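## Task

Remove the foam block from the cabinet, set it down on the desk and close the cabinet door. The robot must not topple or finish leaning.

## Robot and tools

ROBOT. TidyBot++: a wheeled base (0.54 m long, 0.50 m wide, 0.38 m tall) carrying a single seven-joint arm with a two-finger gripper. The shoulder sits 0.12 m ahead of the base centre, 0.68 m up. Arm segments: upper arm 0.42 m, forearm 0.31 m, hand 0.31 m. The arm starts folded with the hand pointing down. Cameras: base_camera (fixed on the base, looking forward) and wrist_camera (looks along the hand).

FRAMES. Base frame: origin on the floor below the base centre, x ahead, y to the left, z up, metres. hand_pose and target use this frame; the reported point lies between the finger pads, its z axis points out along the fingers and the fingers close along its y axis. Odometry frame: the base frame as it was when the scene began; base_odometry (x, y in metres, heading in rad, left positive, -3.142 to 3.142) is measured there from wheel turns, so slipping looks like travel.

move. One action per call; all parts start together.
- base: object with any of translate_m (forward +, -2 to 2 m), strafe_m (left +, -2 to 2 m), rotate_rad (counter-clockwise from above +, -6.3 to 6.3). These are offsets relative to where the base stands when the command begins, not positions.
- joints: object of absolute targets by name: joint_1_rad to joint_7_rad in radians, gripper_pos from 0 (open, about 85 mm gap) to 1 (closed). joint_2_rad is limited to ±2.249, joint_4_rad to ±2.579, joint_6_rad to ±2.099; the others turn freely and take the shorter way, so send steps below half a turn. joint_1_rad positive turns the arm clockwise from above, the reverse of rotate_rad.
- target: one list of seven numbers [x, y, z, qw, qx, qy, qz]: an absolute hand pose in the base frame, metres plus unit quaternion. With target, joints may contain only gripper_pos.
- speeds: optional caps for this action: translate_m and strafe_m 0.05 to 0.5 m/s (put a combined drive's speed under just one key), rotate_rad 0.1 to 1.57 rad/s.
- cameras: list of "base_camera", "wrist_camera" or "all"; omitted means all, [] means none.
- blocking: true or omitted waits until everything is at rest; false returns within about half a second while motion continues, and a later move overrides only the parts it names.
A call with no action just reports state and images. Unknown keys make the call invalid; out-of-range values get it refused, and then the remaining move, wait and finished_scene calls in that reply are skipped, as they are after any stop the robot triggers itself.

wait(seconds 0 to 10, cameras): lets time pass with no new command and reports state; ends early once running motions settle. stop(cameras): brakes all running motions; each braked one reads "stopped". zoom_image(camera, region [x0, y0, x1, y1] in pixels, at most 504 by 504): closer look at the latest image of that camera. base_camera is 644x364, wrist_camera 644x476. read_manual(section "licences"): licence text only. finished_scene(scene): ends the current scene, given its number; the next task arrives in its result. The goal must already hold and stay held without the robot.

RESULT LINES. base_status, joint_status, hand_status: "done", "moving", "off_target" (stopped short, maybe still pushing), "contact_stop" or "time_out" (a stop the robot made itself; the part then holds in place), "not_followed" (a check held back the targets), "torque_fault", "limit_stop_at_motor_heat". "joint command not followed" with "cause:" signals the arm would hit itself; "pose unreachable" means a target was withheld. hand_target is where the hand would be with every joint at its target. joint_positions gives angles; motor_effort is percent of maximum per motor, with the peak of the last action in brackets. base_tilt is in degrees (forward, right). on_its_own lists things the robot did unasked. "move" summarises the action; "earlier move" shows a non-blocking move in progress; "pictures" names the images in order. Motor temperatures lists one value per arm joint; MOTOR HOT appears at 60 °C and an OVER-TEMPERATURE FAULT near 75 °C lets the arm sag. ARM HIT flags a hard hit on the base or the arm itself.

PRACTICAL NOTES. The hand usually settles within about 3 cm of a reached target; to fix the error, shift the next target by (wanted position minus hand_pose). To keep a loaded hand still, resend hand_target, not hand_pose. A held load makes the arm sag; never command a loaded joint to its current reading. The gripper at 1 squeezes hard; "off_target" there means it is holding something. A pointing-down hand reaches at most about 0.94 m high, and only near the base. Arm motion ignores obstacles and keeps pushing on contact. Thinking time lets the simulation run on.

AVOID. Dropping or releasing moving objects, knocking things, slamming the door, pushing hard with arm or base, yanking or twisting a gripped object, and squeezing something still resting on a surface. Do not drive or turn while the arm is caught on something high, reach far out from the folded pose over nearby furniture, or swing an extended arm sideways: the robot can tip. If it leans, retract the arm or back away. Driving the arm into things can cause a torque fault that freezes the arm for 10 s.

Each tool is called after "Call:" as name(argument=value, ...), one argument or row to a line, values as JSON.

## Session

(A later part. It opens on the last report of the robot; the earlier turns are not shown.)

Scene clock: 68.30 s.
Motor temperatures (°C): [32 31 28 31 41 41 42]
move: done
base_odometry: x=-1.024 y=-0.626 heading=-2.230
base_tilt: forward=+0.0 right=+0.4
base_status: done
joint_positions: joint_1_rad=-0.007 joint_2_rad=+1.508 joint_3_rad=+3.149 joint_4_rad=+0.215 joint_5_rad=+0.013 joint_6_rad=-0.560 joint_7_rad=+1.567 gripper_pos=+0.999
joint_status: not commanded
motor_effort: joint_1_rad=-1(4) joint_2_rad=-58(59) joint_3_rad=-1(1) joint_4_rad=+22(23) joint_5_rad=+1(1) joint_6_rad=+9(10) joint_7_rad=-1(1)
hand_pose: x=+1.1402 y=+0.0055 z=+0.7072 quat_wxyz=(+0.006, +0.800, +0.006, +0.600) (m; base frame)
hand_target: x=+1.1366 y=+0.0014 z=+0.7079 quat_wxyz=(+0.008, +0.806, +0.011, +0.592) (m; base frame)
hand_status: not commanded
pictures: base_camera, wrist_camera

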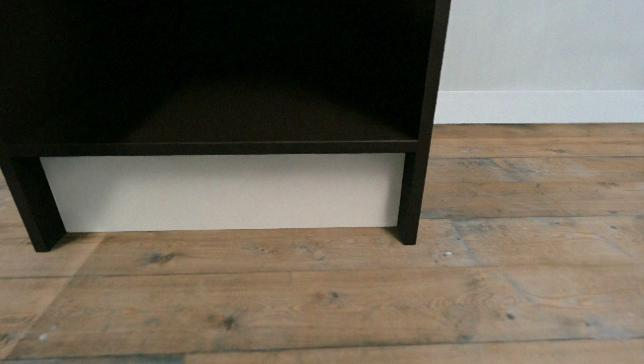

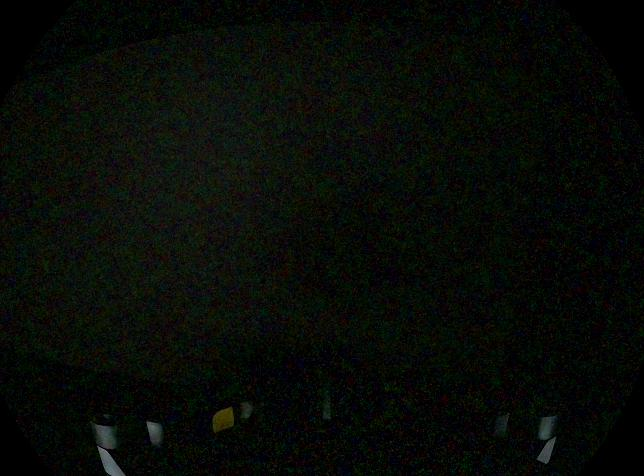

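Call:
move(
  joints={"joint_6_rad": -0.68},
  cameras=["wrist_camera"],
)

Call:
move(
  joints={"joint_6_rad": -0.72},
  cameras=["wrist_camera"],
)

Scene clock: 69.50 s.
Motor temperatures (°C): [32 32 28 31 41 41 42]
move: done
base_odometry: x=-1.024 y=-0.626 heading=-2.230
base_tilt: forward=+0.0 right=+0.5
base_status: not commanded
joint_positions: joint_1_rad=-0.006 joint_2_rad=+1.509 joint_3_rad=+3.149 joint_4_rad=+0.220 joint_5_rad=+0.013 joint_6_rad=-0.648 joint_7_rad=+1.567 gripper_pos=+0.999
joint_status: all done
motor_effort: joint_1_rad=-1(2) joint_2_rad=-57(60) joint_3_rad=-1(1) joint_4_rad=+22(24) joint_5_rad=+1(1) joint_6_rad=+9(10) joint_7_rad=+0(1)
hand_pose: x=+1.1316 y=+0.0049 z=+0.6836 quat_wxyz=(+0.007, +0.824, +0.005, +0.567) (m; base frame)
hand_target: x=+1.1282 y=+0.0014 z=+0.6845 quat_wxyz=(+0.007, +0.829, +0.012, +0.559) (m; base frame)
hand_status: not commanded
pictures: wrist_camera

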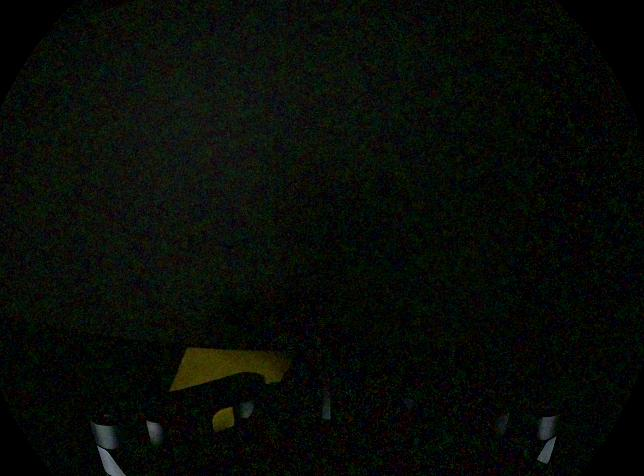

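Scene clock: 70.03 s.
Motor temperatures (°C): [32 32 28 31 41 41 42]
move: done
base_odometry: x=-1.024 y=-0.626 heading=-2.230
base_tilt: forward=+0.0 right=+0.5
base_status: not commanded
joint_positions: joint_1_rad=-0.006 joint_2_rad=+1.505 joint_3_rad=+3.149 joint_4_rad=+0.227 joint_5_rad=+0.013 joint_6_rad=-0.675 joint_7_rad=+1.567 gripper_pos=+0.999
joint_status: all done
motor_effort: joint_1_rad=-1(2) joint_2_rad=-57(57) joint_3_rad=-1(2) joint_4_rad=+22(22) joint_5_rad=+0(1) joint_6_rad=+8(9) joint_7_rad=+0(1)
hand_pose: x=+1.1287 y=+0.0047 z=+0.6838 quat_wxyz=(+0.007, +0.828, +0.005, +0.560) (m; base frame)
hand_target: x=+1.1233 y=+0.0014 z=+0.6730 quat_wxyz=(+0.007, +0.840, +0.012, +0.542) (m; base frame)
hand_status: not commanded
pictures: wrist_camera

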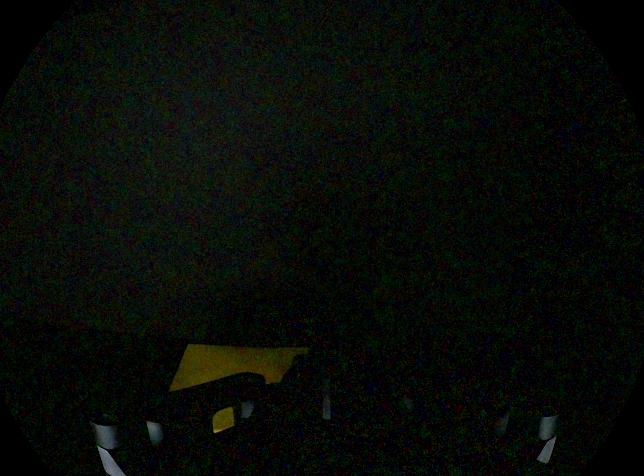

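Call:
move(
  joints={"joint_6_rad": -0.76},
  cameras=[],
)

Call:
move(
  base={"translate_m": -0.05},
  speeds={"translate_m": 0.08},
  cameras=["wrist_camera"],
)

Scene clock: 70.83 s.
Motor temperatures (°C): [32 32 28 31 41 41 42]
move: done
base_odometry: x=-1.024 y=-0.626 heading=-2.230
base_tilt: forward=+0.0 right=+0.5
base_status: not commanded
joint_positions: joint_1_rad=-0.006 joint_2_rad=+1.500 joint_3_rad=+3.149 joint_4_rad=+0.232 joint_5_rad=+0.013 joint_6_rad=-0.703 joint_7_rad=+1.567 gripper_pos=+0.999
joint_status: all done
motor_effort: joint_1_rad=-2(2) joint_2_rad=-53(55) joint_3_rad=-1(2) joint_4_rad=+19(21) joint_5_rad=+0(1) joint_6_rad=+6(8) joint_7_rad=-1(1)
hand_pose: x=+1.1254 y=+0.0045 z=+0.6832 quat_wxyz=(+0.007, +0.834, +0.005, +0.552) (m; base frame)
hand_target: x=+1.1179 y=+0.0015 z=+0.6618 quat_wxyz=(+0.007, +0.851, +0.012, +0.525) (m; base frame)
hand_status: not commanded
pictures: none
No camera images: "cameras" was empty.

Scene clock: 72.00 s.
Motor temperatures (°C): [32 32 28 31 41 41 42]
move: done
base_odometry: x=-0.993 y=-0.586 heading=-2.230
base_tilt: forward=+0.0 right=+0.5
base_status: done
joint_positions: joint_1_rad=-0.006 joint_2_rad=+1.516 joint_3_rad=+3.149 joint_4_rad=+0.228 joint_5_rad=+0.013 joint_6_rad=-0.723 joint_7_rad=+1.567 gripper_pos=+0.999
joint_status: not commanded
motor_effort: joint_1_rad=-1(3) joint_2_rad=-58(59) joint_3_rad=-2(2) joint_4_rad=+22(23) joint_5_rad=+1(1) joint_6_rad=+9(11) joint_7_rad=-1(1)
hand_pose: x=+1.1227 y=+0.0041 z=+0.6597 quat_wxyz=(+0.007, +0.844, +0.005, +0.536) (m; base frame)
hand_target: x=+1.1179 y=+0.0015 z=+0.6618 quat_wxyz=(+0.007, +0.851, +0.012, +0.525) (m; base frame)
hand_status: not commanded
pictures: wrist_camera

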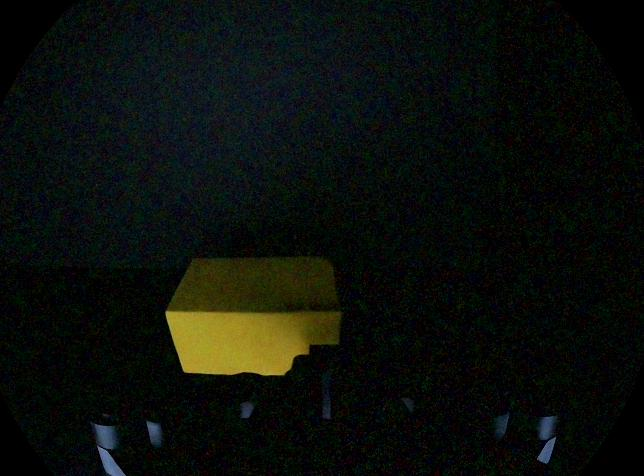

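Call:
move(
  base={"translate_m": 0.07},
  speeds={"translate_m": 0.1},
  cameras=["wrist_camera"],
)

Scene clock: 74.63 s.
Motor temperatures (°C): [32 32 28 31 41 41 42]
move: done
base_odometry: x=-1.036 y=-0.642 heading=-2.229
base_tilt: forward=+0.0 right=+0.5
base_status: done
joint_positions: joint_1_rad=-0.006 joint_2_rad=+1.516 joint_3_rad=+3.149 joint_4_rad=+0.228 joint_5_rad=+0.013 joint_6_rad=-0.723 joint_7_rad=+1.567 gripper_pos=+0.999
joint_status: not commanded
motor_effort: joint_1_rad=-1(2) joint_2_rad=-57(59) joint_3_rad=-1(1) joint_4_rad=+22(23) joint_5_rad=+1(2) joint_6_rad=+9(9) joint_7_rad=-1(1)
hand_pose: x=+1.1227 y=+0.0038 z=+0.6596 quat_wxyz=(+0.007, +0.844, +0.005, +0.536) (m; base frame)
hand_target: x=+1.1179 y=+0.0015 z=+0.6618 quat_wxyz=(+0.007, +0.851, +0.012, +0.525) (m; base frame)
hand_status: not commanded
pictures: wrist_camera

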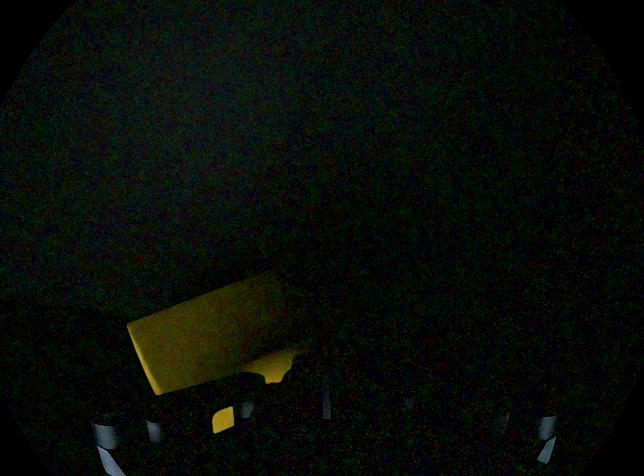

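Call:
move(
  base={"translate_m": 0.05},
  speeds={"translate_m": 0.1},
  cameras=["wrist_camera"],
)

Scene clock: 77.10 s.
Motor temperatures (°C): [32 32 28 31 41 41 42]
move: done
base_odometry: x=-1.067 y=-0.681 heading=-2.229
base_tilt: forward=+0.0 right=+0.5
base_status: done
joint_positions: joint_1_rad=-0.006 joint_2_rad=+1.516 joint_3_rad=+3.149 joint_4_rad=+0.228 joint_5_rad=+0.013 joint_6_rad=-0.723 joint_7_rad=+1.567 gripper_pos=+0.999
joint_status: not commanded
motor_effort: joint_1_rad=-1(2) joint_2_rad=-58(60) joint_3_rad=-2(2) joint_4_rad=+22(23) joint_5_rad=+1(2) joint_6_rad=+9(10) joint_7_rad=+0(1)
hand_pose: x=+1.1226 y=+0.0036 z=+0.6596 quat_wxyz=(+0.007, +0.844, +0.004, +0.536) (m; base frame)
hand_target: x=+1.1179 y=+0.0015 z=+0.6618 quat_wxyz=(+0.007, +0.851, +0.012, +0.525) (m; base frame)
hand_status: not commanded
pictures: wrist_camera

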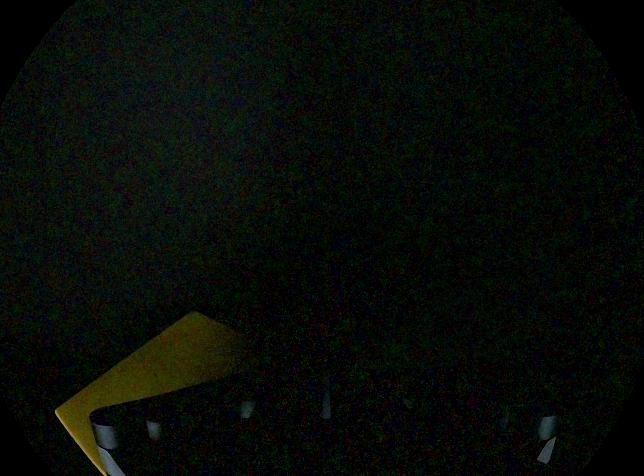

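Call:
move(
  base={"translate_m": 0.03},
  speeds={"translate_m": 0.1},
  cameras=["wrist_camera"],
)

Call:
move(
  base={"translate_m": -0.15},
  speeds={"translate_m": 0.2},
  cameras=["wrist_camera"],
)

Scene clock: 78.13 s.
Motor temperatures (°C): [32 32 28 31 41 41 42]
move: done
base_odometry: x=-1.085 y=-0.705 heading=-2.229
base_tilt: forward=-0.1 right=+0.5
base_status: done
joint_positions: joint_1_rad=-0.006 joint_2_rad=+1.493 joint_3_rad=+3.149 joint_4_rad=+0.229 joint_5_rad=+0.013 joint_6_rad=-0.809 joint_7_rad=+1.567 gripper_pos=+0.999
joint_status: not commanded
motor_effort: joint_1_rad=+0(3) joint_2_rad=-52(59) joint_3_rad=-1(1) joint_4_rad=+21(23) joint_5_rad=+1(3) joint_6_rad=+16(25) joint_7_rad=-1(1)
hand_pose: x=+1.1110 y=+0.0036 z=+0.6594 quat_wxyz=(+0.007, +0.861, +0.004, +0.509) (m; base frame)
hand_target: x=+1.1179 y=+0.0015 z=+0.6618 quat_wxyz=(+0.007, +0.851, +0.012, +0.525) (m; base frame)
hand_status: not commanded
pictures: wrist_camera

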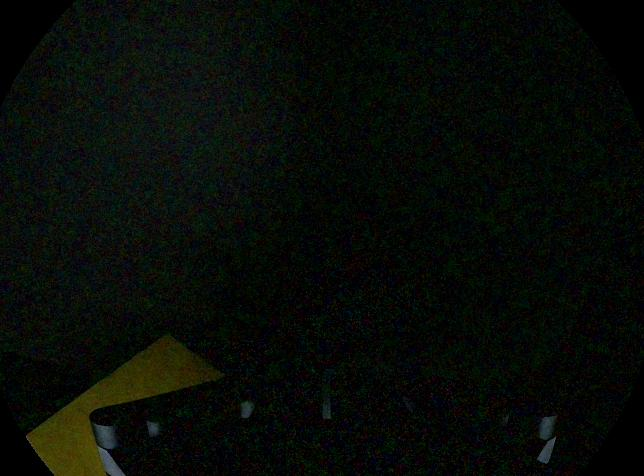

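Scene clock: 79.60 s.
Motor temperatures (°C): [32 33 28 31 41 41 42]
move: done
base_odometry: x=-0.993 y=-0.586 heading=-2.229
base_tilt: forward=+0.0 right=+0.5
base_status: done
joint_positions: joint_1_rad=-0.006 joint_2_rad=+1.512 joint_3_rad=+3.149 joint_4_rad=+0.229 joint_5_rad=+0.013 joint_6_rad=-0.781 joint_7_rad=+1.567 gripper_pos=+0.999
joint_status: not commanded
motor_effort: joint_1_rad=-1(3) joint_2_rad=-57(61) joint_3_rad=-1(2) joint_4_rad=+22(24) joint_5_rad=+1(2) joint_6_rad=+9(15) joint_7_rad=-1(1)
hand_pose: x=+1.1146 y=+0.0034 z=+0.6477 quat_wxyz=(+0.007, +0.859, +0.004, +0.513) (m; base frame)
hand_target: x=+1.1179 y=+0.0015 z=+0.6618 quat_wxyz=(+0.007, +0.851, +0.012, +0.525) (m; base frame)
hand_status: not commanded
pictures: wrist_camera

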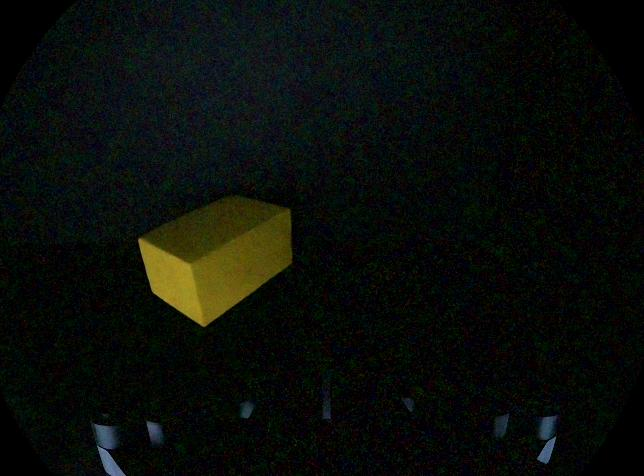

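Call:
move(
  base={"strafe_m": -0.014},
  joints={"joint_6_rad": -0.72},
  cameras=[],
)

Call:
move(
  base={"translate_m": 0.11},
  speeds={"translate_m": 0.15},
  cameras=["wrist_camera"],
)

Scene clock: 81.60 s.
Motor temperatures (°C): [32 33 28 31 41 41 42]
move: done
base_odometry: x=-1.004 y=-0.578 heading=-2.229
base_tilt: forward=+0.0 right=+0.5
base_status: done
joint_positions: joint_1_rad=+0.003 joint_2_rad=+1.513 joint_3_rad=+3.149 joint_4_rad=+0.229 joint_5_rad=+0.013 joint_6_rad=-0.755 joint_7_rad=+1.567 gripper_pos=+0.999
joint_status: all done
motor_effort: joint_1_rad=-1(4) joint_2_rad=-57(59) joint_3_rad=-1(1) joint_4_rad=+22(23) joint_5_rad=+1(1) joint_6_rad=+9(9) joint_7_rad=-1(1)
hand_pose: x=+1.1184 y=-0.0051 z=+0.6547 quat_wxyz=(+0.009, +0.852, +0.001, +0.524) (m; base frame)
hand_target: x=+1.1233 y=+0.0014 z=+0.6730 quat_wxyz=(+0.007, +0.840, +0.012, +0.542) (m; base frame)
hand_status: not commanded
pictures: none
No camera images: "cameras" was empty.

Scene clock: 82.97 s.
Motor temperatures (°C): [32 33 28 31 41 41 42]
move: done
base_odometry: x=-1.071 y=-0.665 heading=-2.229
base_tilt: forward=+0.0 right=+0.5
base_status: done
joint_positions: joint_1_rad=+0.003 joint_2_rad=+1.513 joint_3_rad=+3.149 joint_4_rad=+0.229 joint_5_rad=+0.013 joint_6_rad=-0.755 joint_7_rad=+1.567 gripper_pos=+0.999
joint_status: not commanded
motor_effort: joint_1_rad=-1(3) joint_2_rad=-57(59) joint_3_rad=-1(2) joint_4_rad=+22(23) joint_5_rad=+1(2) joint_6_rad=+9(10) joint_7_rad=-1(1)
hand_pose: x=+1.1184 y=-0.0052 z=+0.6542 quat_wxyz=(+0.009, +0.852, +0.001, +0.524) (m; base frame)
hand_target: x=+1.1233 y=+0.0014 z=+0.6730 quat_wxyz=(+0.007, +0.840, +0.012, +0.542) (m; base frame)
hand_status: not commanded
pictures: wrist_camera

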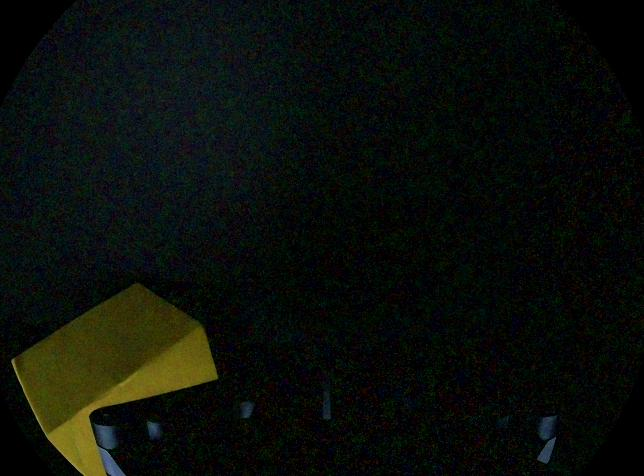

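Call:
move(
  base={"strafe_m": 0.07},
  speeds={"strafe_m": 0.12},
  cameras=["wrist_camera"],
)

Scene clock: 84.23 s.
Motor temperatures (°C): [32 33 28 31 41 41 42]
move: done
base_odometry: x=-1.016 y=-0.708 heading=-2.230
base_tilt: forward=+0.0 right=+0.5
base_status: done
joint_positions: joint_1_rad=-0.002 joint_2_rad=+1.513 joint_3_rad=+3.149 joint_4_rad=+0.229 joint_5_rad=+0.013 joint_6_rad=-0.755 joint_7_rad=+1.567 gripper_pos=+0.999
joint_status: not commanded
motor_effort: joint_1_rad=-1(5) joint_2_rad=-57(58) joint_3_rad=-1(2) joint_4_rad=+22(22) joint_5_rad=+1(1) joint_6_rad=+9(10) joint_7_rad=-1(1)
hand_pose: x=+1.1184 y=+0.0000 z=+0.6542 quat_wxyz=(+0.008, +0.852, +0.003, +0.524) (m; base frame)
hand_target: x=+1.1233 y=+0.0014 z=+0.6730 quat_wxyz=(+0.007, +0.840, +0.012, +0.542) (m; base frame)
hand_status: not commanded
pictures: wrist_camera

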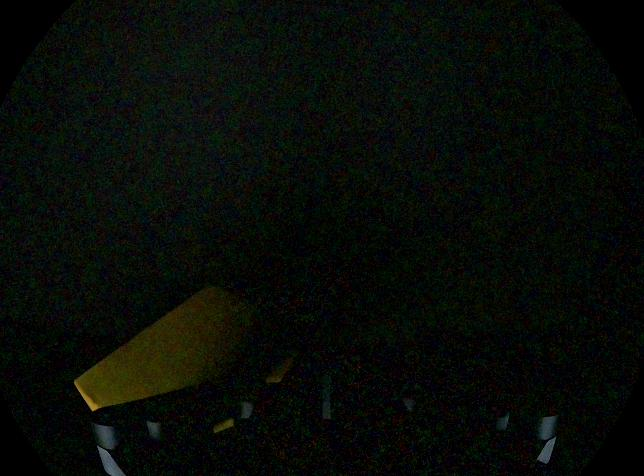

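Call:
move(
  base={"strafe_m": 0.03},
  speeds={"strafe_m": 0.12},
  cameras=["wrist_camera"],
)

Scene clock: 85.23 s.
Motor temperatures (°C): [32 33 28 31 41 41 42]
move: done
base_odometry: x=-0.992 y=-0.726 heading=-2.230
base_tilt: forward=+0.0 right=+0.4
base_status: done
joint_positions: joint_1_rad=-0.004 joint_2_rad=+1.513 joint_3_rad=+3.149 joint_4_rad=+0.229 joint_5_rad=+0.013 joint_6_rad=-0.755 joint_7_rad=+1.567 gripper_pos=+0.999
joint_status: not commanded
motor_effort: joint_1_rad=-1(5) joint_2_rad=-58(59) joint_3_rad=-1(2) joint_4_rad=+22(23) joint_5_rad=+1(1) joint_6_rad=+9(10) joint_7_rad=-1(1)
hand_pose: x=+1.1184 y=+0.0021 z=+0.6542 quat_wxyz=(+0.008, +0.852, +0.004, +0.524) (m; base frame)
hand_target: x=+1.1233 y=+0.0014 z=+0.6730 quat_wxyz=(+0.007, +0.840, +0.012, +0.542) (m; base frame)
hand_status: not commanded
pictures: wrist_camera

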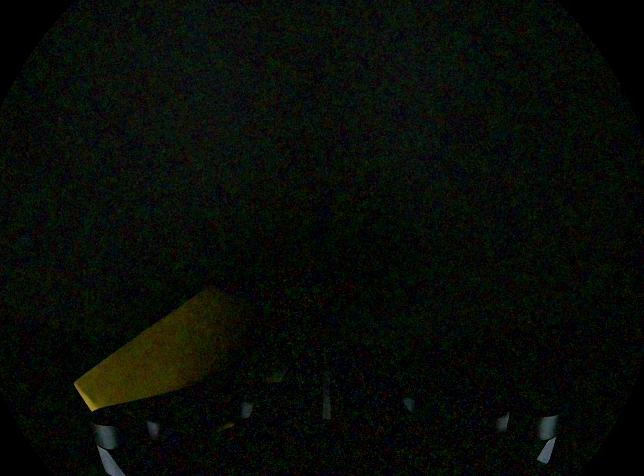

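Call:
move(
  base={"strafe_m": -0.02},
  speeds={"strafe_m": 0.15},
  cameras=[],
)

Call:
move(
  base={"translate_m": 0.035},
  speeds={"translate_m": 0.1},
  cameras=["wrist_camera"],
)

Call:
move(
  base={"strafe_m": 0.05},
  speeds={"strafe_m": 0.12},
  cameras=["wrist_camera"],
)

Scene clock: 86.30 s.
Motor temperatures (°C): [32 33 28 31 41 41 42]
move: done
base_odometry: x=-1.008 y=-0.714 heading=-2.230
base_tilt: forward=+0.0 right=+0.5
base_status: done
joint_positions: joint_1_rad=+0.005 joint_2_rad=+1.513 joint_3_rad=+3.149 joint_4_rad=+0.229 joint_5_rad=+0.013 joint_6_rad=-0.755 joint_7_rad=+1.567 gripper_pos=+0.999
joint_status: not commanded
motor_effort: joint_1_rad=-1(4) joint_2_rad=-58(60) joint_3_rad=-1(2) joint_4_rad=+22(23) joint_5_rad=+1(2) joint_6_rad=+9(10) joint_7_rad=+0(1)
hand_pose: x=+1.1184 y=-0.0073 z=+0.6542 quat_wxyz=(+0.010, +0.852, +0.000, +0.524) (m; base frame)
hand_target: x=+1.1233 y=+0.0014 z=+0.6730 quat_wxyz=(+0.007, +0.840, +0.012, +0.542) (m; base frame)
hand_status: not commanded
pictures: none
No camera images: "cameras" was empty.

Scene clock: 87.13 s.
Motor temperatures (°C): [32 33 28 31 41 41 42]
move: done
base_odometry: x=-1.029 y=-0.742 heading=-2.229
base_tilt: forward=+0.0 right=+0.5
base_status: done
joint_positions: joint_1_rad=+0.005 joint_2_rad=+1.512 joint_3_rad=+3.149 joint_4_rad=+0.228 joint_5_rad=+0.013 joint_6_rad=-0.763 joint_7_rad=+1.567 gripper_pos=+0.999
joint_status: not commanded
motor_effort: joint_1_rad=-1(2) joint_2_rad=-56(59) joint_3_rad=-1(2) joint_4_rad=+22(23) joint_5_rad=+1(2) joint_6_rad=+11(20) joint_7_rad=-1(1)
hand_pose: x=+1.1172 y=-0.0070 z=+0.6533 quat_wxyz=(+0.010, +0.854, +0.000, +0.521) (m; base frame)
hand_target: x=+1.1233 y=+0.0014 z=+0.6730 quat_wxyz=(+0.007, +0.840, +0.012, +0.542) (m; base frame)
hand_status: not commanded
pictures: wrist_camera

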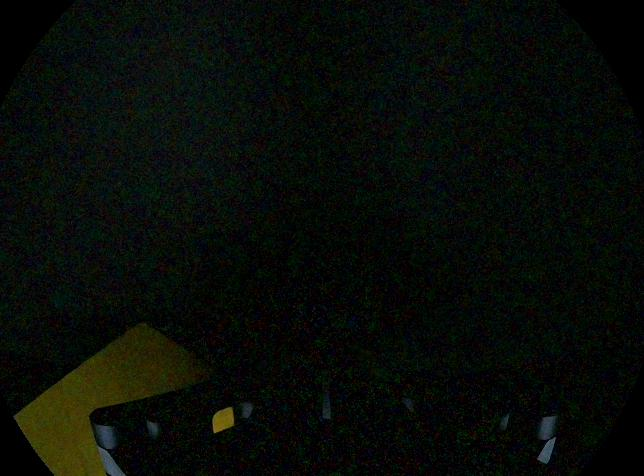

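Scene clock: 88.13 s.
Motor temperatures (°C): [32 33 28 31 41 41 42]
move: done
base_odometry: x=-0.990 y=-0.772 heading=-2.229
base_tilt: forward=-0.1 right=+0.5
base_status: done
joint_positions: joint_1_rad=+0.022 joint_2_rad=+1.512 joint_3_rad=+3.149 joint_4_rad=+0.228 joint_5_rad=+0.013 joint_6_rad=-0.763 joint_7_rad=+1.567 gripper_pos=+0.999
joint_status: not commanded
motor_effort: joint_1_rad=-5(8) joint_2_rad=-55(59) joint_3_rad=-1(2) joint_4_rad=+22(23) joint_5_rad=+0(2) joint_6_rad=+13(14) joint_7_rad=-1(1)
hand_pose: x=+1.1169 y=-0.0241 z=+0.6524 quat_wxyz=(+0.014, +0.854, -0.008, +0.520) (m; base frame)
hand_target: x=+1.1233 y=+0.0014 z=+0.6730 quat_wxyz=(+0.007, +0.840, +0.012, +0.542) (m; base frame)
hand_status: not commanded
pictures: wrist_camera

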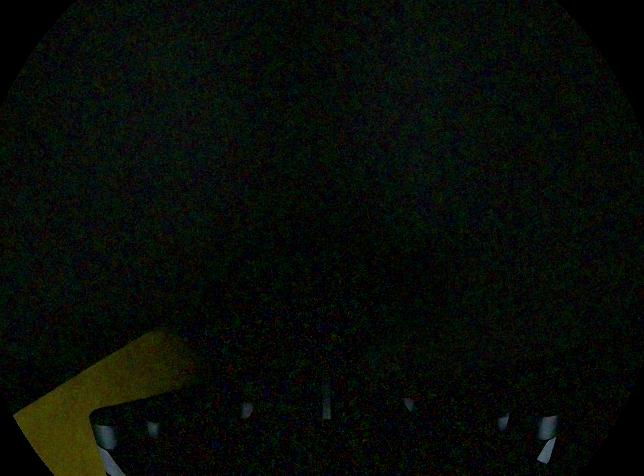

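Call:
move(
  base={"translate_m": -0.14},
  speeds={"translate_m": 0.15},
  cameras=["wrist_camera"],
)

Scene clock: 89.80 s.
Motor temperatures (°C): [32 34 28 31 41 41 42]
move: done
base_odometry: x=-0.904 y=-0.662 heading=-2.229
base_tilt: forward=+0.0 right=+0.5
base_status: done
joint_positions: joint_1_rad=+0.009 joint_2_rad=+1.513 joint_3_rad=+3.149 joint_4_rad=+0.228 joint_5_rad=+0.013 joint_6_rad=-0.754 joint_7_rad=+1.567 gripper_pos=+0.999
joint_status: not commanded
motor_effort: joint_1_rad=-1(4) joint_2_rad=-57(59) joint_3_rad=-1(2) joint_4_rad=+22(23) joint_5_rad=+1(2) joint_6_rad=+8(12) joint_7_rad=+0(1)
hand_pose: x=+1.1184 y=-0.0106 z=+0.6535 quat_wxyz=(+0.011, +0.852, -0.002, +0.523) (m; base frame)
hand_target: x=+1.1233 y=+0.0014 z=+0.6730 quat_wxyz=(+0.007, +0.840, +0.012, +0.542) (m; base frame)
hand_status: not commanded
pictures: wrist_camera

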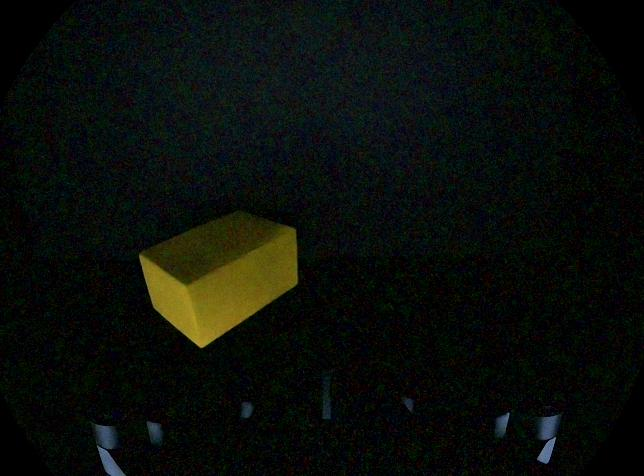

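Call:
move(
  joints={"joint_1_rad": -0.035},
  cameras=["wrist_camera"],
)

Scene clock: 91.60 s.
Motor temperatures (°C): [32 34 28 31 41 41 42]
move: done
base_odometry: x=-0.904 y=-0.662 heading=-2.229
base_tilt: forward=+0.0 right=+0.4
base_status: not commanded
joint_positions: joint_1_rad=-0.031 joint_2_rad=+1.513 joint_3_rad=+3.149 joint_4_rad=+0.228 joint_5_rad=+0.013 joint_6_rad=-0.754 joint_7_rad=+1.567 gripper_pos=+0.999
joint_status: all done
motor_effort: joint_1_rad=-1(4) joint_2_rad=-57(58) joint_3_rad=-1(2) joint_4_rad=+22(22) joint_5_rad=+1(2) joint_6_rad=+9(10) joint_7_rad=-1(1)
hand_pose: x=+1.1180 y=+0.0292 z=+0.6535 quat_wxyz=(+0.000, +0.852, +0.015, +0.523) (m; base frame)
hand_target: x=+1.1226 y=+0.0366 z=+0.6730 quat_wxyz=(-0.002, +0.840, +0.027, +0.542) (m; base frame)
hand_status: not commanded
pictures: wrist_camera

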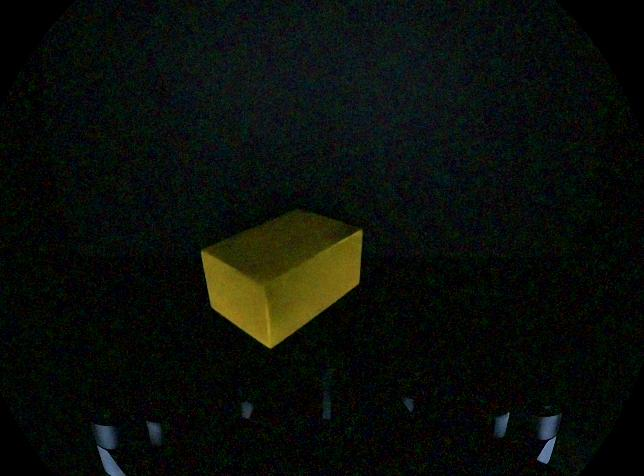

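Call:
move(
  joints={"joint_1_rad": -0.008},
  cameras=[],
)

Call:
move(
  base={"translate_m": 0.15},
  speeds={"translate_m": 0.12},
  cameras=["wrist_camera"],
)

Call:
move(
  base={"translate_m": -0.15},
  speeds={"translate_m": 0.2},
  cameras=["wrist_camera"],
)

Scene clock: 92.63 s.
Motor temperatures (°C): [32 34 28 31 41 41 42]
move: done
base_odometry: x=-0.904 y=-0.662 heading=-2.229
base_tilt: forward=-0.1 right=+0.5
base_status: not commanded
joint_positions: joint_1_rad=-0.016 joint_2_rad=+1.513 joint_3_rad=+3.149 joint_4_rad=+0.228 joint_5_rad=+0.013 joint_6_rad=-0.754 joint_7_rad=+1.567 gripper_pos=+0.999
joint_status: all done
motor_effort: joint_1_rad=-1(2) joint_2_rad=-57(58) joint_3_rad=-1(1) joint_4_rad=+22(22) joint_5_rad=+0(2) joint_6_rad=+9(10) joint_7_rad=+0(1)
hand_pose: x=+1.1183 y=+0.0134 z=+0.6535 quat_wxyz=(+0.005, +0.852, +0.009, +0.523) (m; base frame)
hand_target: x=+1.1232 y=+0.0095 z=+0.6730 quat_wxyz=(+0.005, +0.840, +0.015, +0.542) (m; base frame)
hand_status: not commanded
pictures: none
No camera images: "cameras" was empty.

Scene clock: 94.50 s.
Motor temperatures (°C): [32 34 28 31 41 41 42]
move: done
base_odometry: x=-0.995 y=-0.780 heading=-2.229
base_tilt: forward=-0.1 right=+0.5
base_status: done
joint_positions: joint_1_rad=-0.012 joint_2_rad=+1.490 joint_3_rad=+3.148 joint_4_rad=+0.227 joint_5_rad=+0.013 joint_6_rad=-0.840 joint_7_rad=+1.567 gripper_pos=+0.999
joint_status: not commanded
motor_effort: joint_1_rad=-1(5) joint_2_rad=-52(59) joint_3_rad=-1(1) joint_4_rad=+22(23) joint_5_rad=+1(4) joint_6_rad=+22(35) joint_7_rad=-1(2)
hand_pose: x=+1.1063 y=+0.0092 z=+0.6537 quat_wxyz=(+0.006, +0.868, +0.006, +0.497) (m; base frame)
hand_target: x=+1.1232 y=+0.0095 z=+0.6730 quat_wxyz=(+0.005, +0.840, +0.015, +0.542) (m; base frame)
hand_status: not commanded
pictures: wrist_camera

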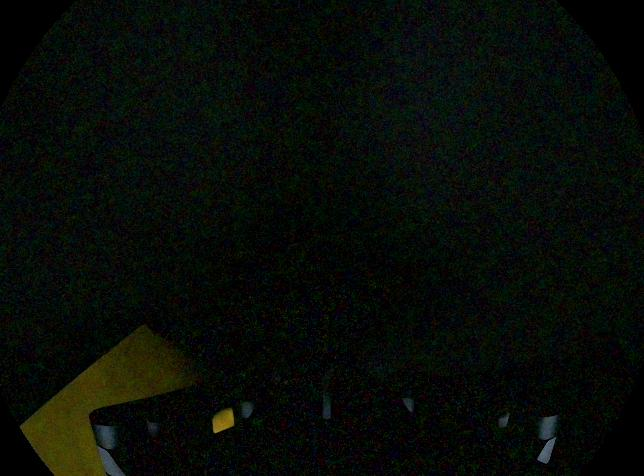

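Scene clock: 95.97 s.
Motor temperatures (°C): [32 34 28 31 41 41 42]
move: done
base_odometry: x=-0.903 y=-0.661 heading=-2.229
base_tilt: forward=+0.0 right=+0.5
base_status: done
joint_positions: joint_1_rad=-0.010 joint_2_rad=+1.515 joint_3_rad=+3.148 joint_4_rad=+0.227 joint_5_rad=+0.013 joint_6_rad=-0.743 joint_7_rad=+1.567 gripper_pos=+0.999
joint_status: not commanded
motor_effort: joint_1_rad=-1(4) joint_2_rad=-58(60) joint_3_rad=-1(2) joint_4_rad=+22(24) joint_5_rad=+1(1) joint_6_rad=+8(21) joint_7_rad=+0(1)
hand_pose: x=+1.1199 y=+0.0076 z=+0.6552 quat_wxyz=(+0.006, +0.849, +0.006, +0.528) (m; base frame)
hand_target: x=+1.1232 y=+0.0095 z=+0.6730 quat_wxyz=(+0.005, +0.840, +0.015, +0.542) (m; base frame)
hand_status: not commanded
pictures: wrist_camera

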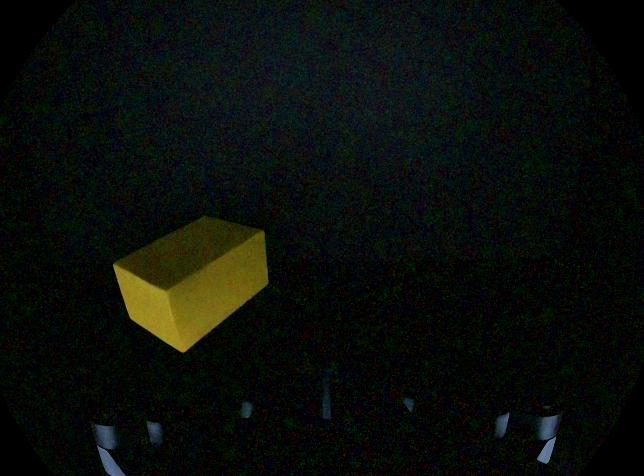

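Call:
move(
  joints={"joint_1_rad": -0.175},
  cameras=["wrist_camera"],
)

Scene clock: 98.30 s.
Motor temperatures (°C): [32 34 28 31 41 41 42]
move: done
base_odometry: x=-0.903 y=-0.661 heading=-2.229
base_tilt: forward=+0.0 right=+0.5
base_status: not commanded
joint_positions: joint_1_rad=-0.174 joint_2_rad=+1.515 joint_3_rad=+3.148 joint_4_rad=+0.227 joint_5_rad=+0.013 joint_6_rad=-0.743 joint_7_rad=+1.567 gripper_pos=+0.999
joint_status: all done
motor_effort: joint_1_rad=-1(7) joint_2_rad=-57(58) joint_3_rad=-1(2) joint_4_rad=+22(22) joint_5_rad=+0(2) joint_6_rad=+9(10) joint_7_rad=+0(1)
hand_pose: x=+1.1051 y=+0.1716 z=+0.6552 quat_wxyz=(-0.038, +0.846, +0.076, +0.526) (m; base frame)
hand_target: x=+1.1077 y=+0.1763 z=+0.6730 quat_wxyz=(-0.040, +0.836, +0.085, +0.541) (m; base frame)
hand_status: not commanded
pictures: wrist_camera

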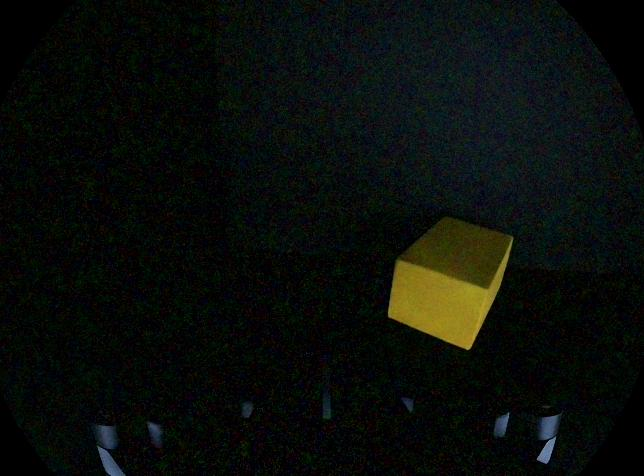

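Call:
move(
  base={"translate_m": 0.06},
  speeds={"translate_m": 0.12},
  cameras=["wrist_camera"],
)

Call:
move(
  base={"strafe_m": -0.08},
  speeds={"strafe_m": 0.12},
  cameras=["wrist_camera"],
)

Scene clock: 100.27 s.
Motor temperatures (°C): [32 35 28 31 41 41 42]
move: done
base_odometry: x=-0.940 y=-0.709 heading=-2.229
base_tilt: forward=+0.0 right=+0.4
base_status: done
joint_positions: joint_1_rad=-0.175 joint_2_rad=+1.515 joint_3_rad=+3.148 joint_4_rad=+0.227 joint_5_rad=+0.013 joint_6_rad=-0.743 joint_7_rad=+1.567 gripper_pos=+0.999
joint_status: not commanded
motor_effort: joint_1_rad=-1(3) joint_2_rad=-58(59) joint_3_rad=-1(1) joint_4_rad=+22(23) joint_5_rad=+1(1) joint_6_rad=+8(10) joint_7_rad=-1(1)
hand_pose: x=+1.1051 y=+0.1720 z=+0.6551 quat_wxyz=(-0.038, +0.846, +0.076, +0.526) (m; base frame)
hand_target: x=+1.1077 y=+0.1763 z=+0.6730 quat_wxyz=(-0.040, +0.836, +0.085, +0.541) (m; base frame)
hand_status: not commanded
pictures: wrist_camera

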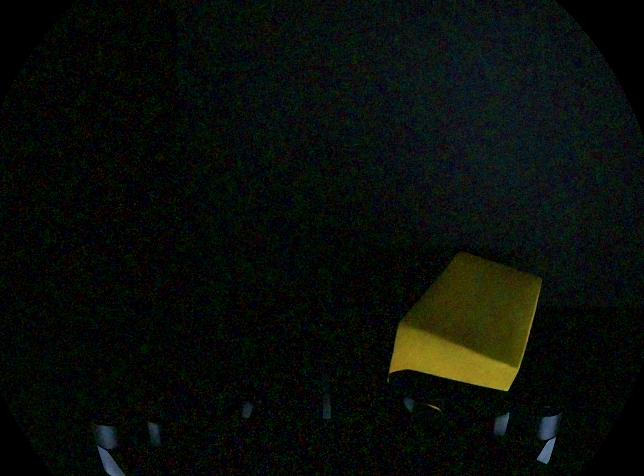

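Scene clock: 101.63 s.
Motor temperatures (°C): [32 35 28 31 41 41 42]
move: done
base_odometry: x=-1.003 y=-0.660 heading=-2.229
base_tilt: forward=+0.0 right=+0.5
base_status: done
joint_positions: joint_1_rad=-0.186 joint_2_rad=+1.515 joint_3_rad=+3.148 joint_4_rad=+0.227 joint_5_rad=+0.013 joint_6_rad=-0.743 joint_7_rad=+1.567 gripper_pos=+0.999
joint_status: not commanded
motor_effort: joint_1_rad=+1(4) joint_2_rad=-57(59) joint_3_rad=+0(1) joint_4_rad=+22(23) joint_5_rad=+2(2) joint_6_rad=+12(13) joint_7_rad=-1(1)
hand_pose: x=+1.1031 y=+0.1831 z=+0.6551 quat_wxyz=(-0.041, +0.846, +0.081, +0.526) (m; base frame)
hand_target: x=+1.1077 y=+0.1763 z=+0.6730 quat_wxyz=(-0.040, +0.836, +0.085, +0.541) (m; base frame)
hand_status: not commanded
pictures: wrist_camera

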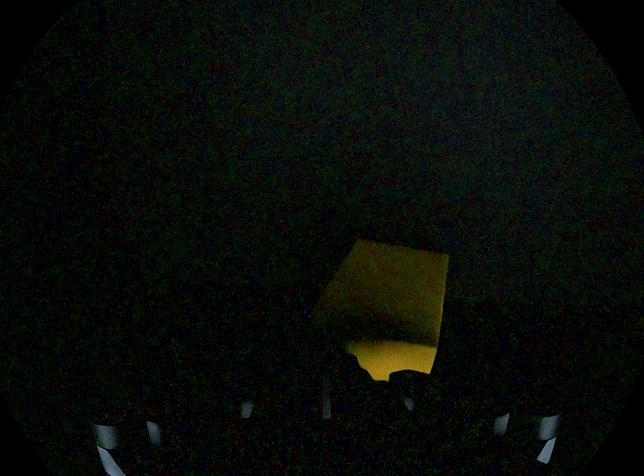

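Call:
move(
  base={"translate_m": -0.08},
  speeds={"translate_m": 0.15},
  cameras=["wrist_camera"],
)

Scene clock: 102.93 s.
Motor temperatures (°C): [32 35 28 31 41 41 42]
move: done
base_odometry: x=-0.954 y=-0.596 heading=-2.229
base_tilt: forward=+0.0 right=+0.5
base_status: done
joint_positions: joint_1_rad=-0.180 joint_2_rad=+1.515 joint_3_rad=+3.148 joint_4_rad=+0.227 joint_5_rad=+0.013 joint_6_rad=-0.742 joint_7_rad=+1.567 gripper_pos=+0.999
joint_status: not commanded
motor_effort: joint_1_rad=-1(2) joint_2_rad=-58(60) joint_3_rad=-1(2) joint_4_rad=+22(23) joint_5_rad=+1(2) joint_6_rad=+10(10) joint_7_rad=+0(1)
hand_pose: x=+1.1041 y=+0.1773 z=+0.6549 quat_wxyz=(-0.039, +0.846, +0.078, +0.526) (m; base frame)
hand_target: x=+1.1077 y=+0.1763 z=+0.6730 quat_wxyz=(-0.040, +0.836, +0.085, +0.541) (m; base frame)
hand_status: not commanded
pictures: wrist_camera

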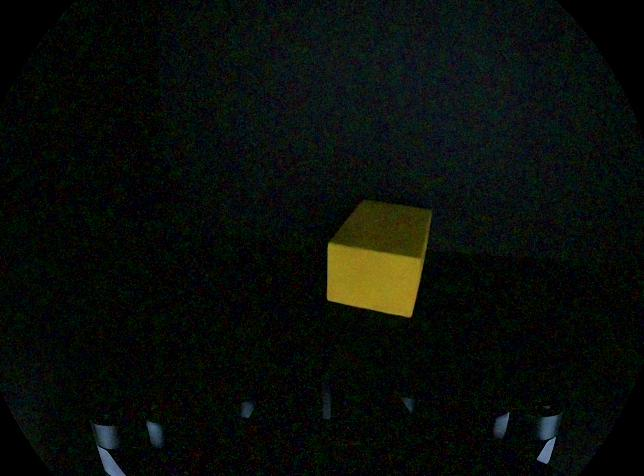

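Call:
move(
  base={"strafe_m": 0.042},
  speeds={"strafe_m": 0.2},
  cameras=[],
)

Call:
move(
  base={"translate_m": 0.085},
  speeds={"translate_m": 0.12},
  cameras=["wrist_camera"],
)

Call:
move(
  base={"strafe_m": -0.05},
  speeds={"strafe_m": 0.12},
  cameras=["wrist_camera"],
)

Call:
move(
  base={"translate_m": -0.09},
  speeds={"translate_m": 0.15},
  cameras=["wrist_camera"],
)

Scene clock: 105.23 s.
Motor temperatures (°C): [32 35 28 31 41 41 42]
move: done
base_odometry: x=-0.921 y=-0.622 heading=-2.229
base_tilt: forward=+0.0 right=+0.5
base_status: done
joint_positions: joint_1_rad=-0.180 joint_2_rad=+1.515 joint_3_rad=+3.148 joint_4_rad=+0.227 joint_5_rad=+0.013 joint_6_rad=-0.742 joint_7_rad=+1.567 gripper_pos=+0.999
joint_status: not commanded
motor_effort: joint_1_rad=-1(5) joint_2_rad=-58(59) joint_3_rad=-1(1) joint_4_rad=+22(22) joint_5_rad=+1(2) joint_6_rad=+9(10) joint_7_rad=-1(1)
hand_pose: x=+1.1041 y=+0.1778 z=+0.6548 quat_wxyz=(-0.039, +0.846, +0.078, +0.526) (m; base frame)
hand_target: x=+1.1077 y=+0.1763 z=+0.6730 quat_wxyz=(-0.040, +0.836, +0.085, +0.541) (m; base frame)
hand_status: not commanded
pictures: none
No camera images: "cameras" was empty.

Scene clock: 106.53 s.
Motor temperatures (°C): [32 35 28 31 41 41 42]
move: done
base_odometry: x=-0.973 y=-0.689 heading=-2.229
base_tilt: forward=+0.0 right=+0.5
base_status: done
joint_positions: joint_1_rad=-0.180 joint_2_rad=+1.515 joint_3_rad=+3.148 joint_4_rad=+0.227 joint_5_rad=+0.013 joint_6_rad=-0.742 joint_7_rad=+1.567 gripper_pos=+0.999
joint_status: not commanded
motor_effort: joint_1_rad=-1(2) joint_2_rad=-57(59) joint_3_rad=-1(1) joint_4_rad=+22(23) joint_5_rad=+1(1) joint_6_rad=+8(10) joint_7_rad=-1(1)
hand_pose: x=+1.1041 y=+0.1777 z=+0.6547 quat_wxyz=(-0.039, +0.846, +0.078, +0.526) (m; base frame)
hand_target: x=+1.1077 y=+0.1763 z=+0.6730 quat_wxyz=(-0.040, +0.836, +0.085, +0.541) (m; base frame)
hand_status: not commanded
pictures: wrist_camera

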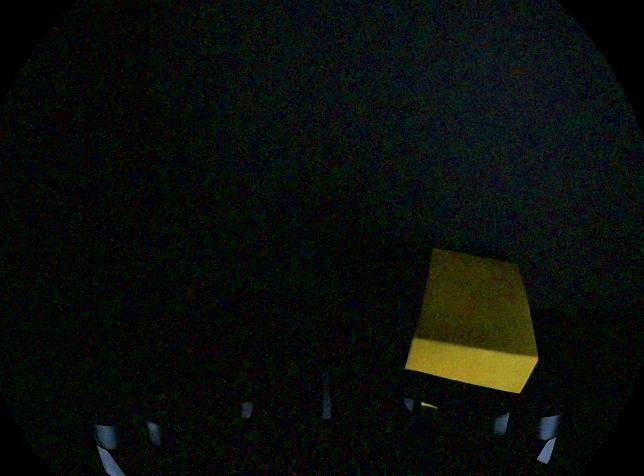

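Scene clock: 107.63 s.
Motor temperatures (°C): [32 35 28 31 41 41 42]
move: done
base_odometry: x=-1.013 y=-0.659 heading=-2.229
base_tilt: forward=+0.0 right=+0.5
base_status: done
joint_positions: joint_1_rad=-0.176 joint_2_rad=+1.515 joint_3_rad=+3.148 joint_4_rad=+0.227 joint_5_rad=+0.013 joint_6_rad=-0.742 joint_7_rad=+1.567 gripper_pos=+0.999
joint_status: not commanded
motor_effort: joint_1_rad=-1(4) joint_2_rad=-58(59) joint_3_rad=-1(2) joint_4_rad=+22(23) joint_5_rad=+1(2) joint_6_rad=+8(11) joint_7_rad=+0(1)
hand_pose: x=+1.1048 y=+0.1735 z=+0.6547 quat_wxyz=(-0.038, +0.846, +0.077, +0.526) (m; base frame)
hand_target: x=+1.1077 y=+0.1763 z=+0.6730 quat_wxyz=(-0.040, +0.836, +0.085, +0.541) (m; base frame)
hand_status: not commanded
pictures: wrist_camera

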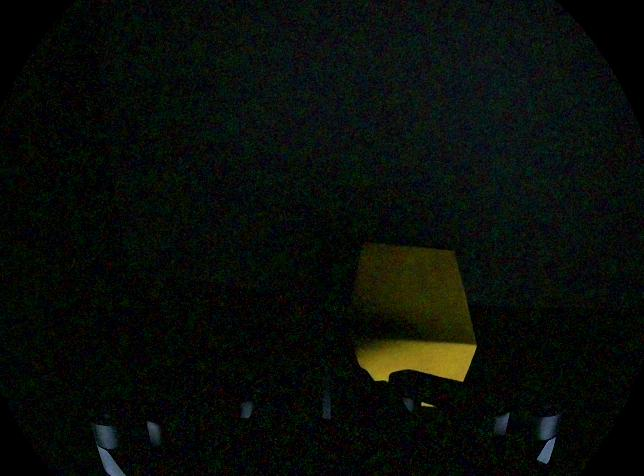

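Scene clock: 108.87 s.
Motor temperatures (°C): [32 35 28 31 41 41 42]
move: done
base_odometry: x=-0.958 y=-0.587 heading=-2.229
base_tilt: forward=+0.0 right=+0.5
base_status: done
joint_positions: joint_1_rad=-0.176 joint_2_rad=+1.515 joint_3_rad=+3.148 joint_4_rad=+0.227 joint_5_rad=+0.013 joint_6_rad=-0.742 joint_7_rad=+1.567 gripper_pos=+0.999
joint_status: not commanded
motor_effort: joint_1_rad=-1(3) joint_2_rad=-58(59) joint_3_rad=-1(2) joint_4_rad=+22(23) joint_5_rad=+1(1) joint_6_rad=+9(10) joint_7_rad=-1(1)
hand_pose: x=+1.1048 y=+0.1735 z=+0.6544 quat_wxyz=(-0.038, +0.846, +0.077, +0.526) (m; base frame)
hand_target: x=+1.1077 y=+0.1763 z=+0.6730 quat_wxyz=(-0.040, +0.836, +0.085, +0.541) (m; base frame)
hand_status: not commanded
pictures: wrist_camera

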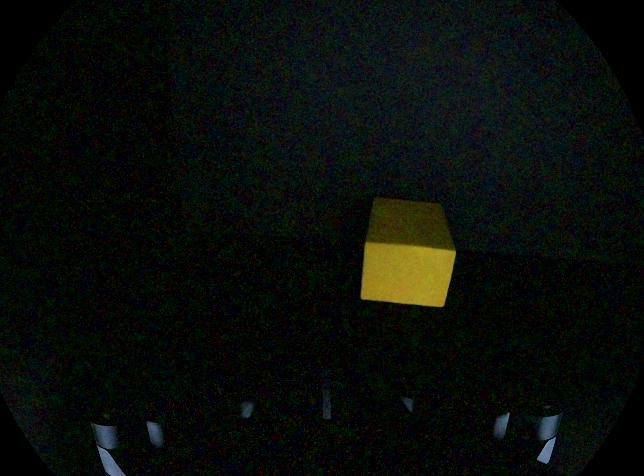

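Call:
move(
  base={"strafe_m": 0.053},
  joints={"joint_1_rad": -0.07, "gripper_pos": 0.0},
  cameras=["wrist_camera"],
)

Scene clock: 110.73 s.
Motor temperatures (°C): [32 35 28 31 41 41 42]
move: done
base_odometry: x=-0.916 y=-0.620 heading=-2.229
base_tilt: forward=+0.0 right=+0.5
base_status: done
joint_positions: joint_1_rad=-0.077 joint_2_rad=+1.515 joint_3_rad=+3.148 joint_4_rad=+0.227 joint_5_rad=+0.013 joint_6_rad=-0.742 joint_7_rad=+1.567 gripper_pos=+0.000
joint_status: all done
motor_effort: joint_1_rad=+0(4) joint_2_rad=-58(58) joint_3_rad=-1(2) joint_4_rad=+22(22) joint_5_rad=+1(2) joint_6_rad=+9(9) joint_7_rad=-1(1)
hand_pose: x=+1.1171 y=+0.0752 z=+0.6544 quat_wxyz=(-0.012, +0.849, +0.035, +0.527) (m; base frame)
hand_target: x=+1.1207 y=+0.0717 z=+0.6730 quat_wxyz=(-0.012, +0.839, +0.041, +0.542) (m; base frame)
hand_status: not commanded
pictures: wrist_camera

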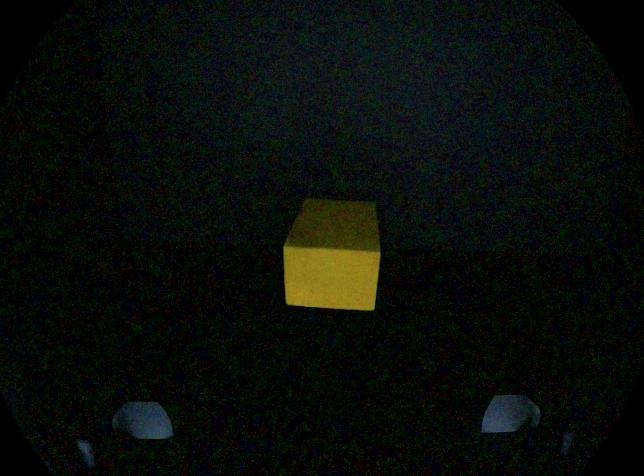

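Call:
move(
  base={"translate_m": 0.12},
  speeds={"translate_m": 0.1},
  cameras=["wrist_camera"],
)

Call:
move(
  joints={"gripper_pos": 0.45},
  cameras=["wrist_camera"],
)

Scene clock: 112.80 s.
Motor temperatures (°C): [32 36 28 31 41 41 42]
move: done
base_odometry: x=-0.989 y=-0.715 heading=-2.228
base_tilt: forward=+0.0 right=+0.5
base_status: done
joint_positions: joint_1_rad=-0.077 joint_2_rad=+1.516 joint_3_rad=+3.148 joint_4_rad=+0.227 joint_5_rad=+0.013 joint_6_rad=-0.742 joint_7_rad=+1.567 gripper_pos=+0.000
joint_status: not commanded
motor_effort: joint_1_rad=-1(2) joint_2_rad=-57(59) joint_3_rad=-1(2) joint_4_rad=+22(23) joint_5_rad=+1(1) joint_6_rad=+9(9) joint_7_rad=-1(1)
hand_pose: x=+1.1171 y=+0.0751 z=+0.6543 quat_wxyz=(-0.012, +0.849, +0.035, +0.527) (m; base frame)
hand_target: x=+1.1207 y=+0.0717 z=+0.6730 quat_wxyz=(-0.012, +0.839, +0.041, +0.542) (m; base frame)
hand_status: not commanded
pictures: wrist_camera

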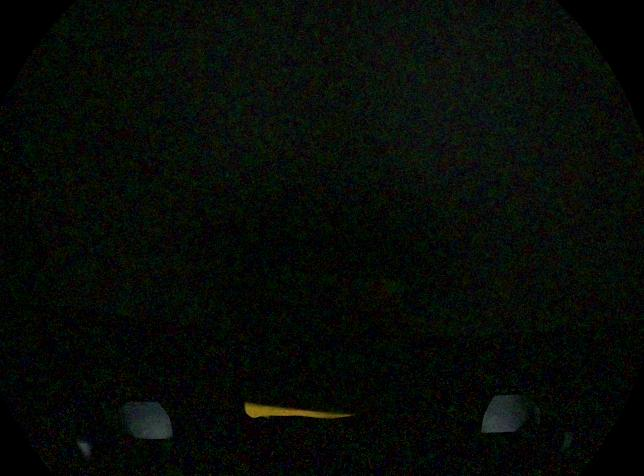

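Scene clock: 113.60 s.
Motor temperatures (°C): [32 36 28 31 41 41 42]
move: off_target
base_odometry: x=-0.989 y=-0.714 heading=-2.228
base_tilt: forward=+0.0 right=+0.5
base_status: not commanded
joint_positions: joint_1_rad=-0.077 joint_2_rad=+1.513 joint_3_rad=+3.148 joint_4_rad=+0.227 joint_5_rad=+0.013 joint_6_rad=-0.748 joint_7_rad=+1.567 gripper_pos=+0.401
joint_status: gripper_pos off_target (ended at +0.401, target +0.450)
motor_effort: joint_1_rad=+0(2) joint_2_rad=-56(58) joint_3_rad=-1(1) joint_4_rad=+22(22) joint_5_rad=+1(1) joint_6_rad=+12(15) joint_7_rad=-1(1)
hand_pose: x=+1.1165 y=+0.0746 z=+0.6553 quat_wxyz=(-0.012, +0.850, +0.034, +0.526) (m; base frame)
hand_target: x=+1.1207 y=+0.0717 z=+0.6730 quat_wxyz=(-0.012, +0.839, +0.041, +0.542) (m; base frame)
hand_status: not commanded
pictures: wrist_camera

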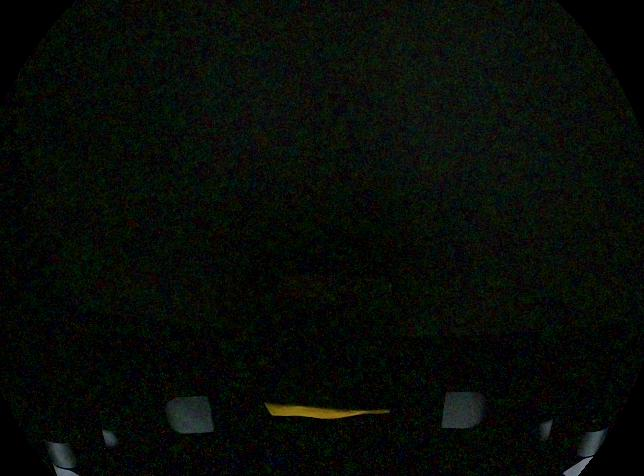

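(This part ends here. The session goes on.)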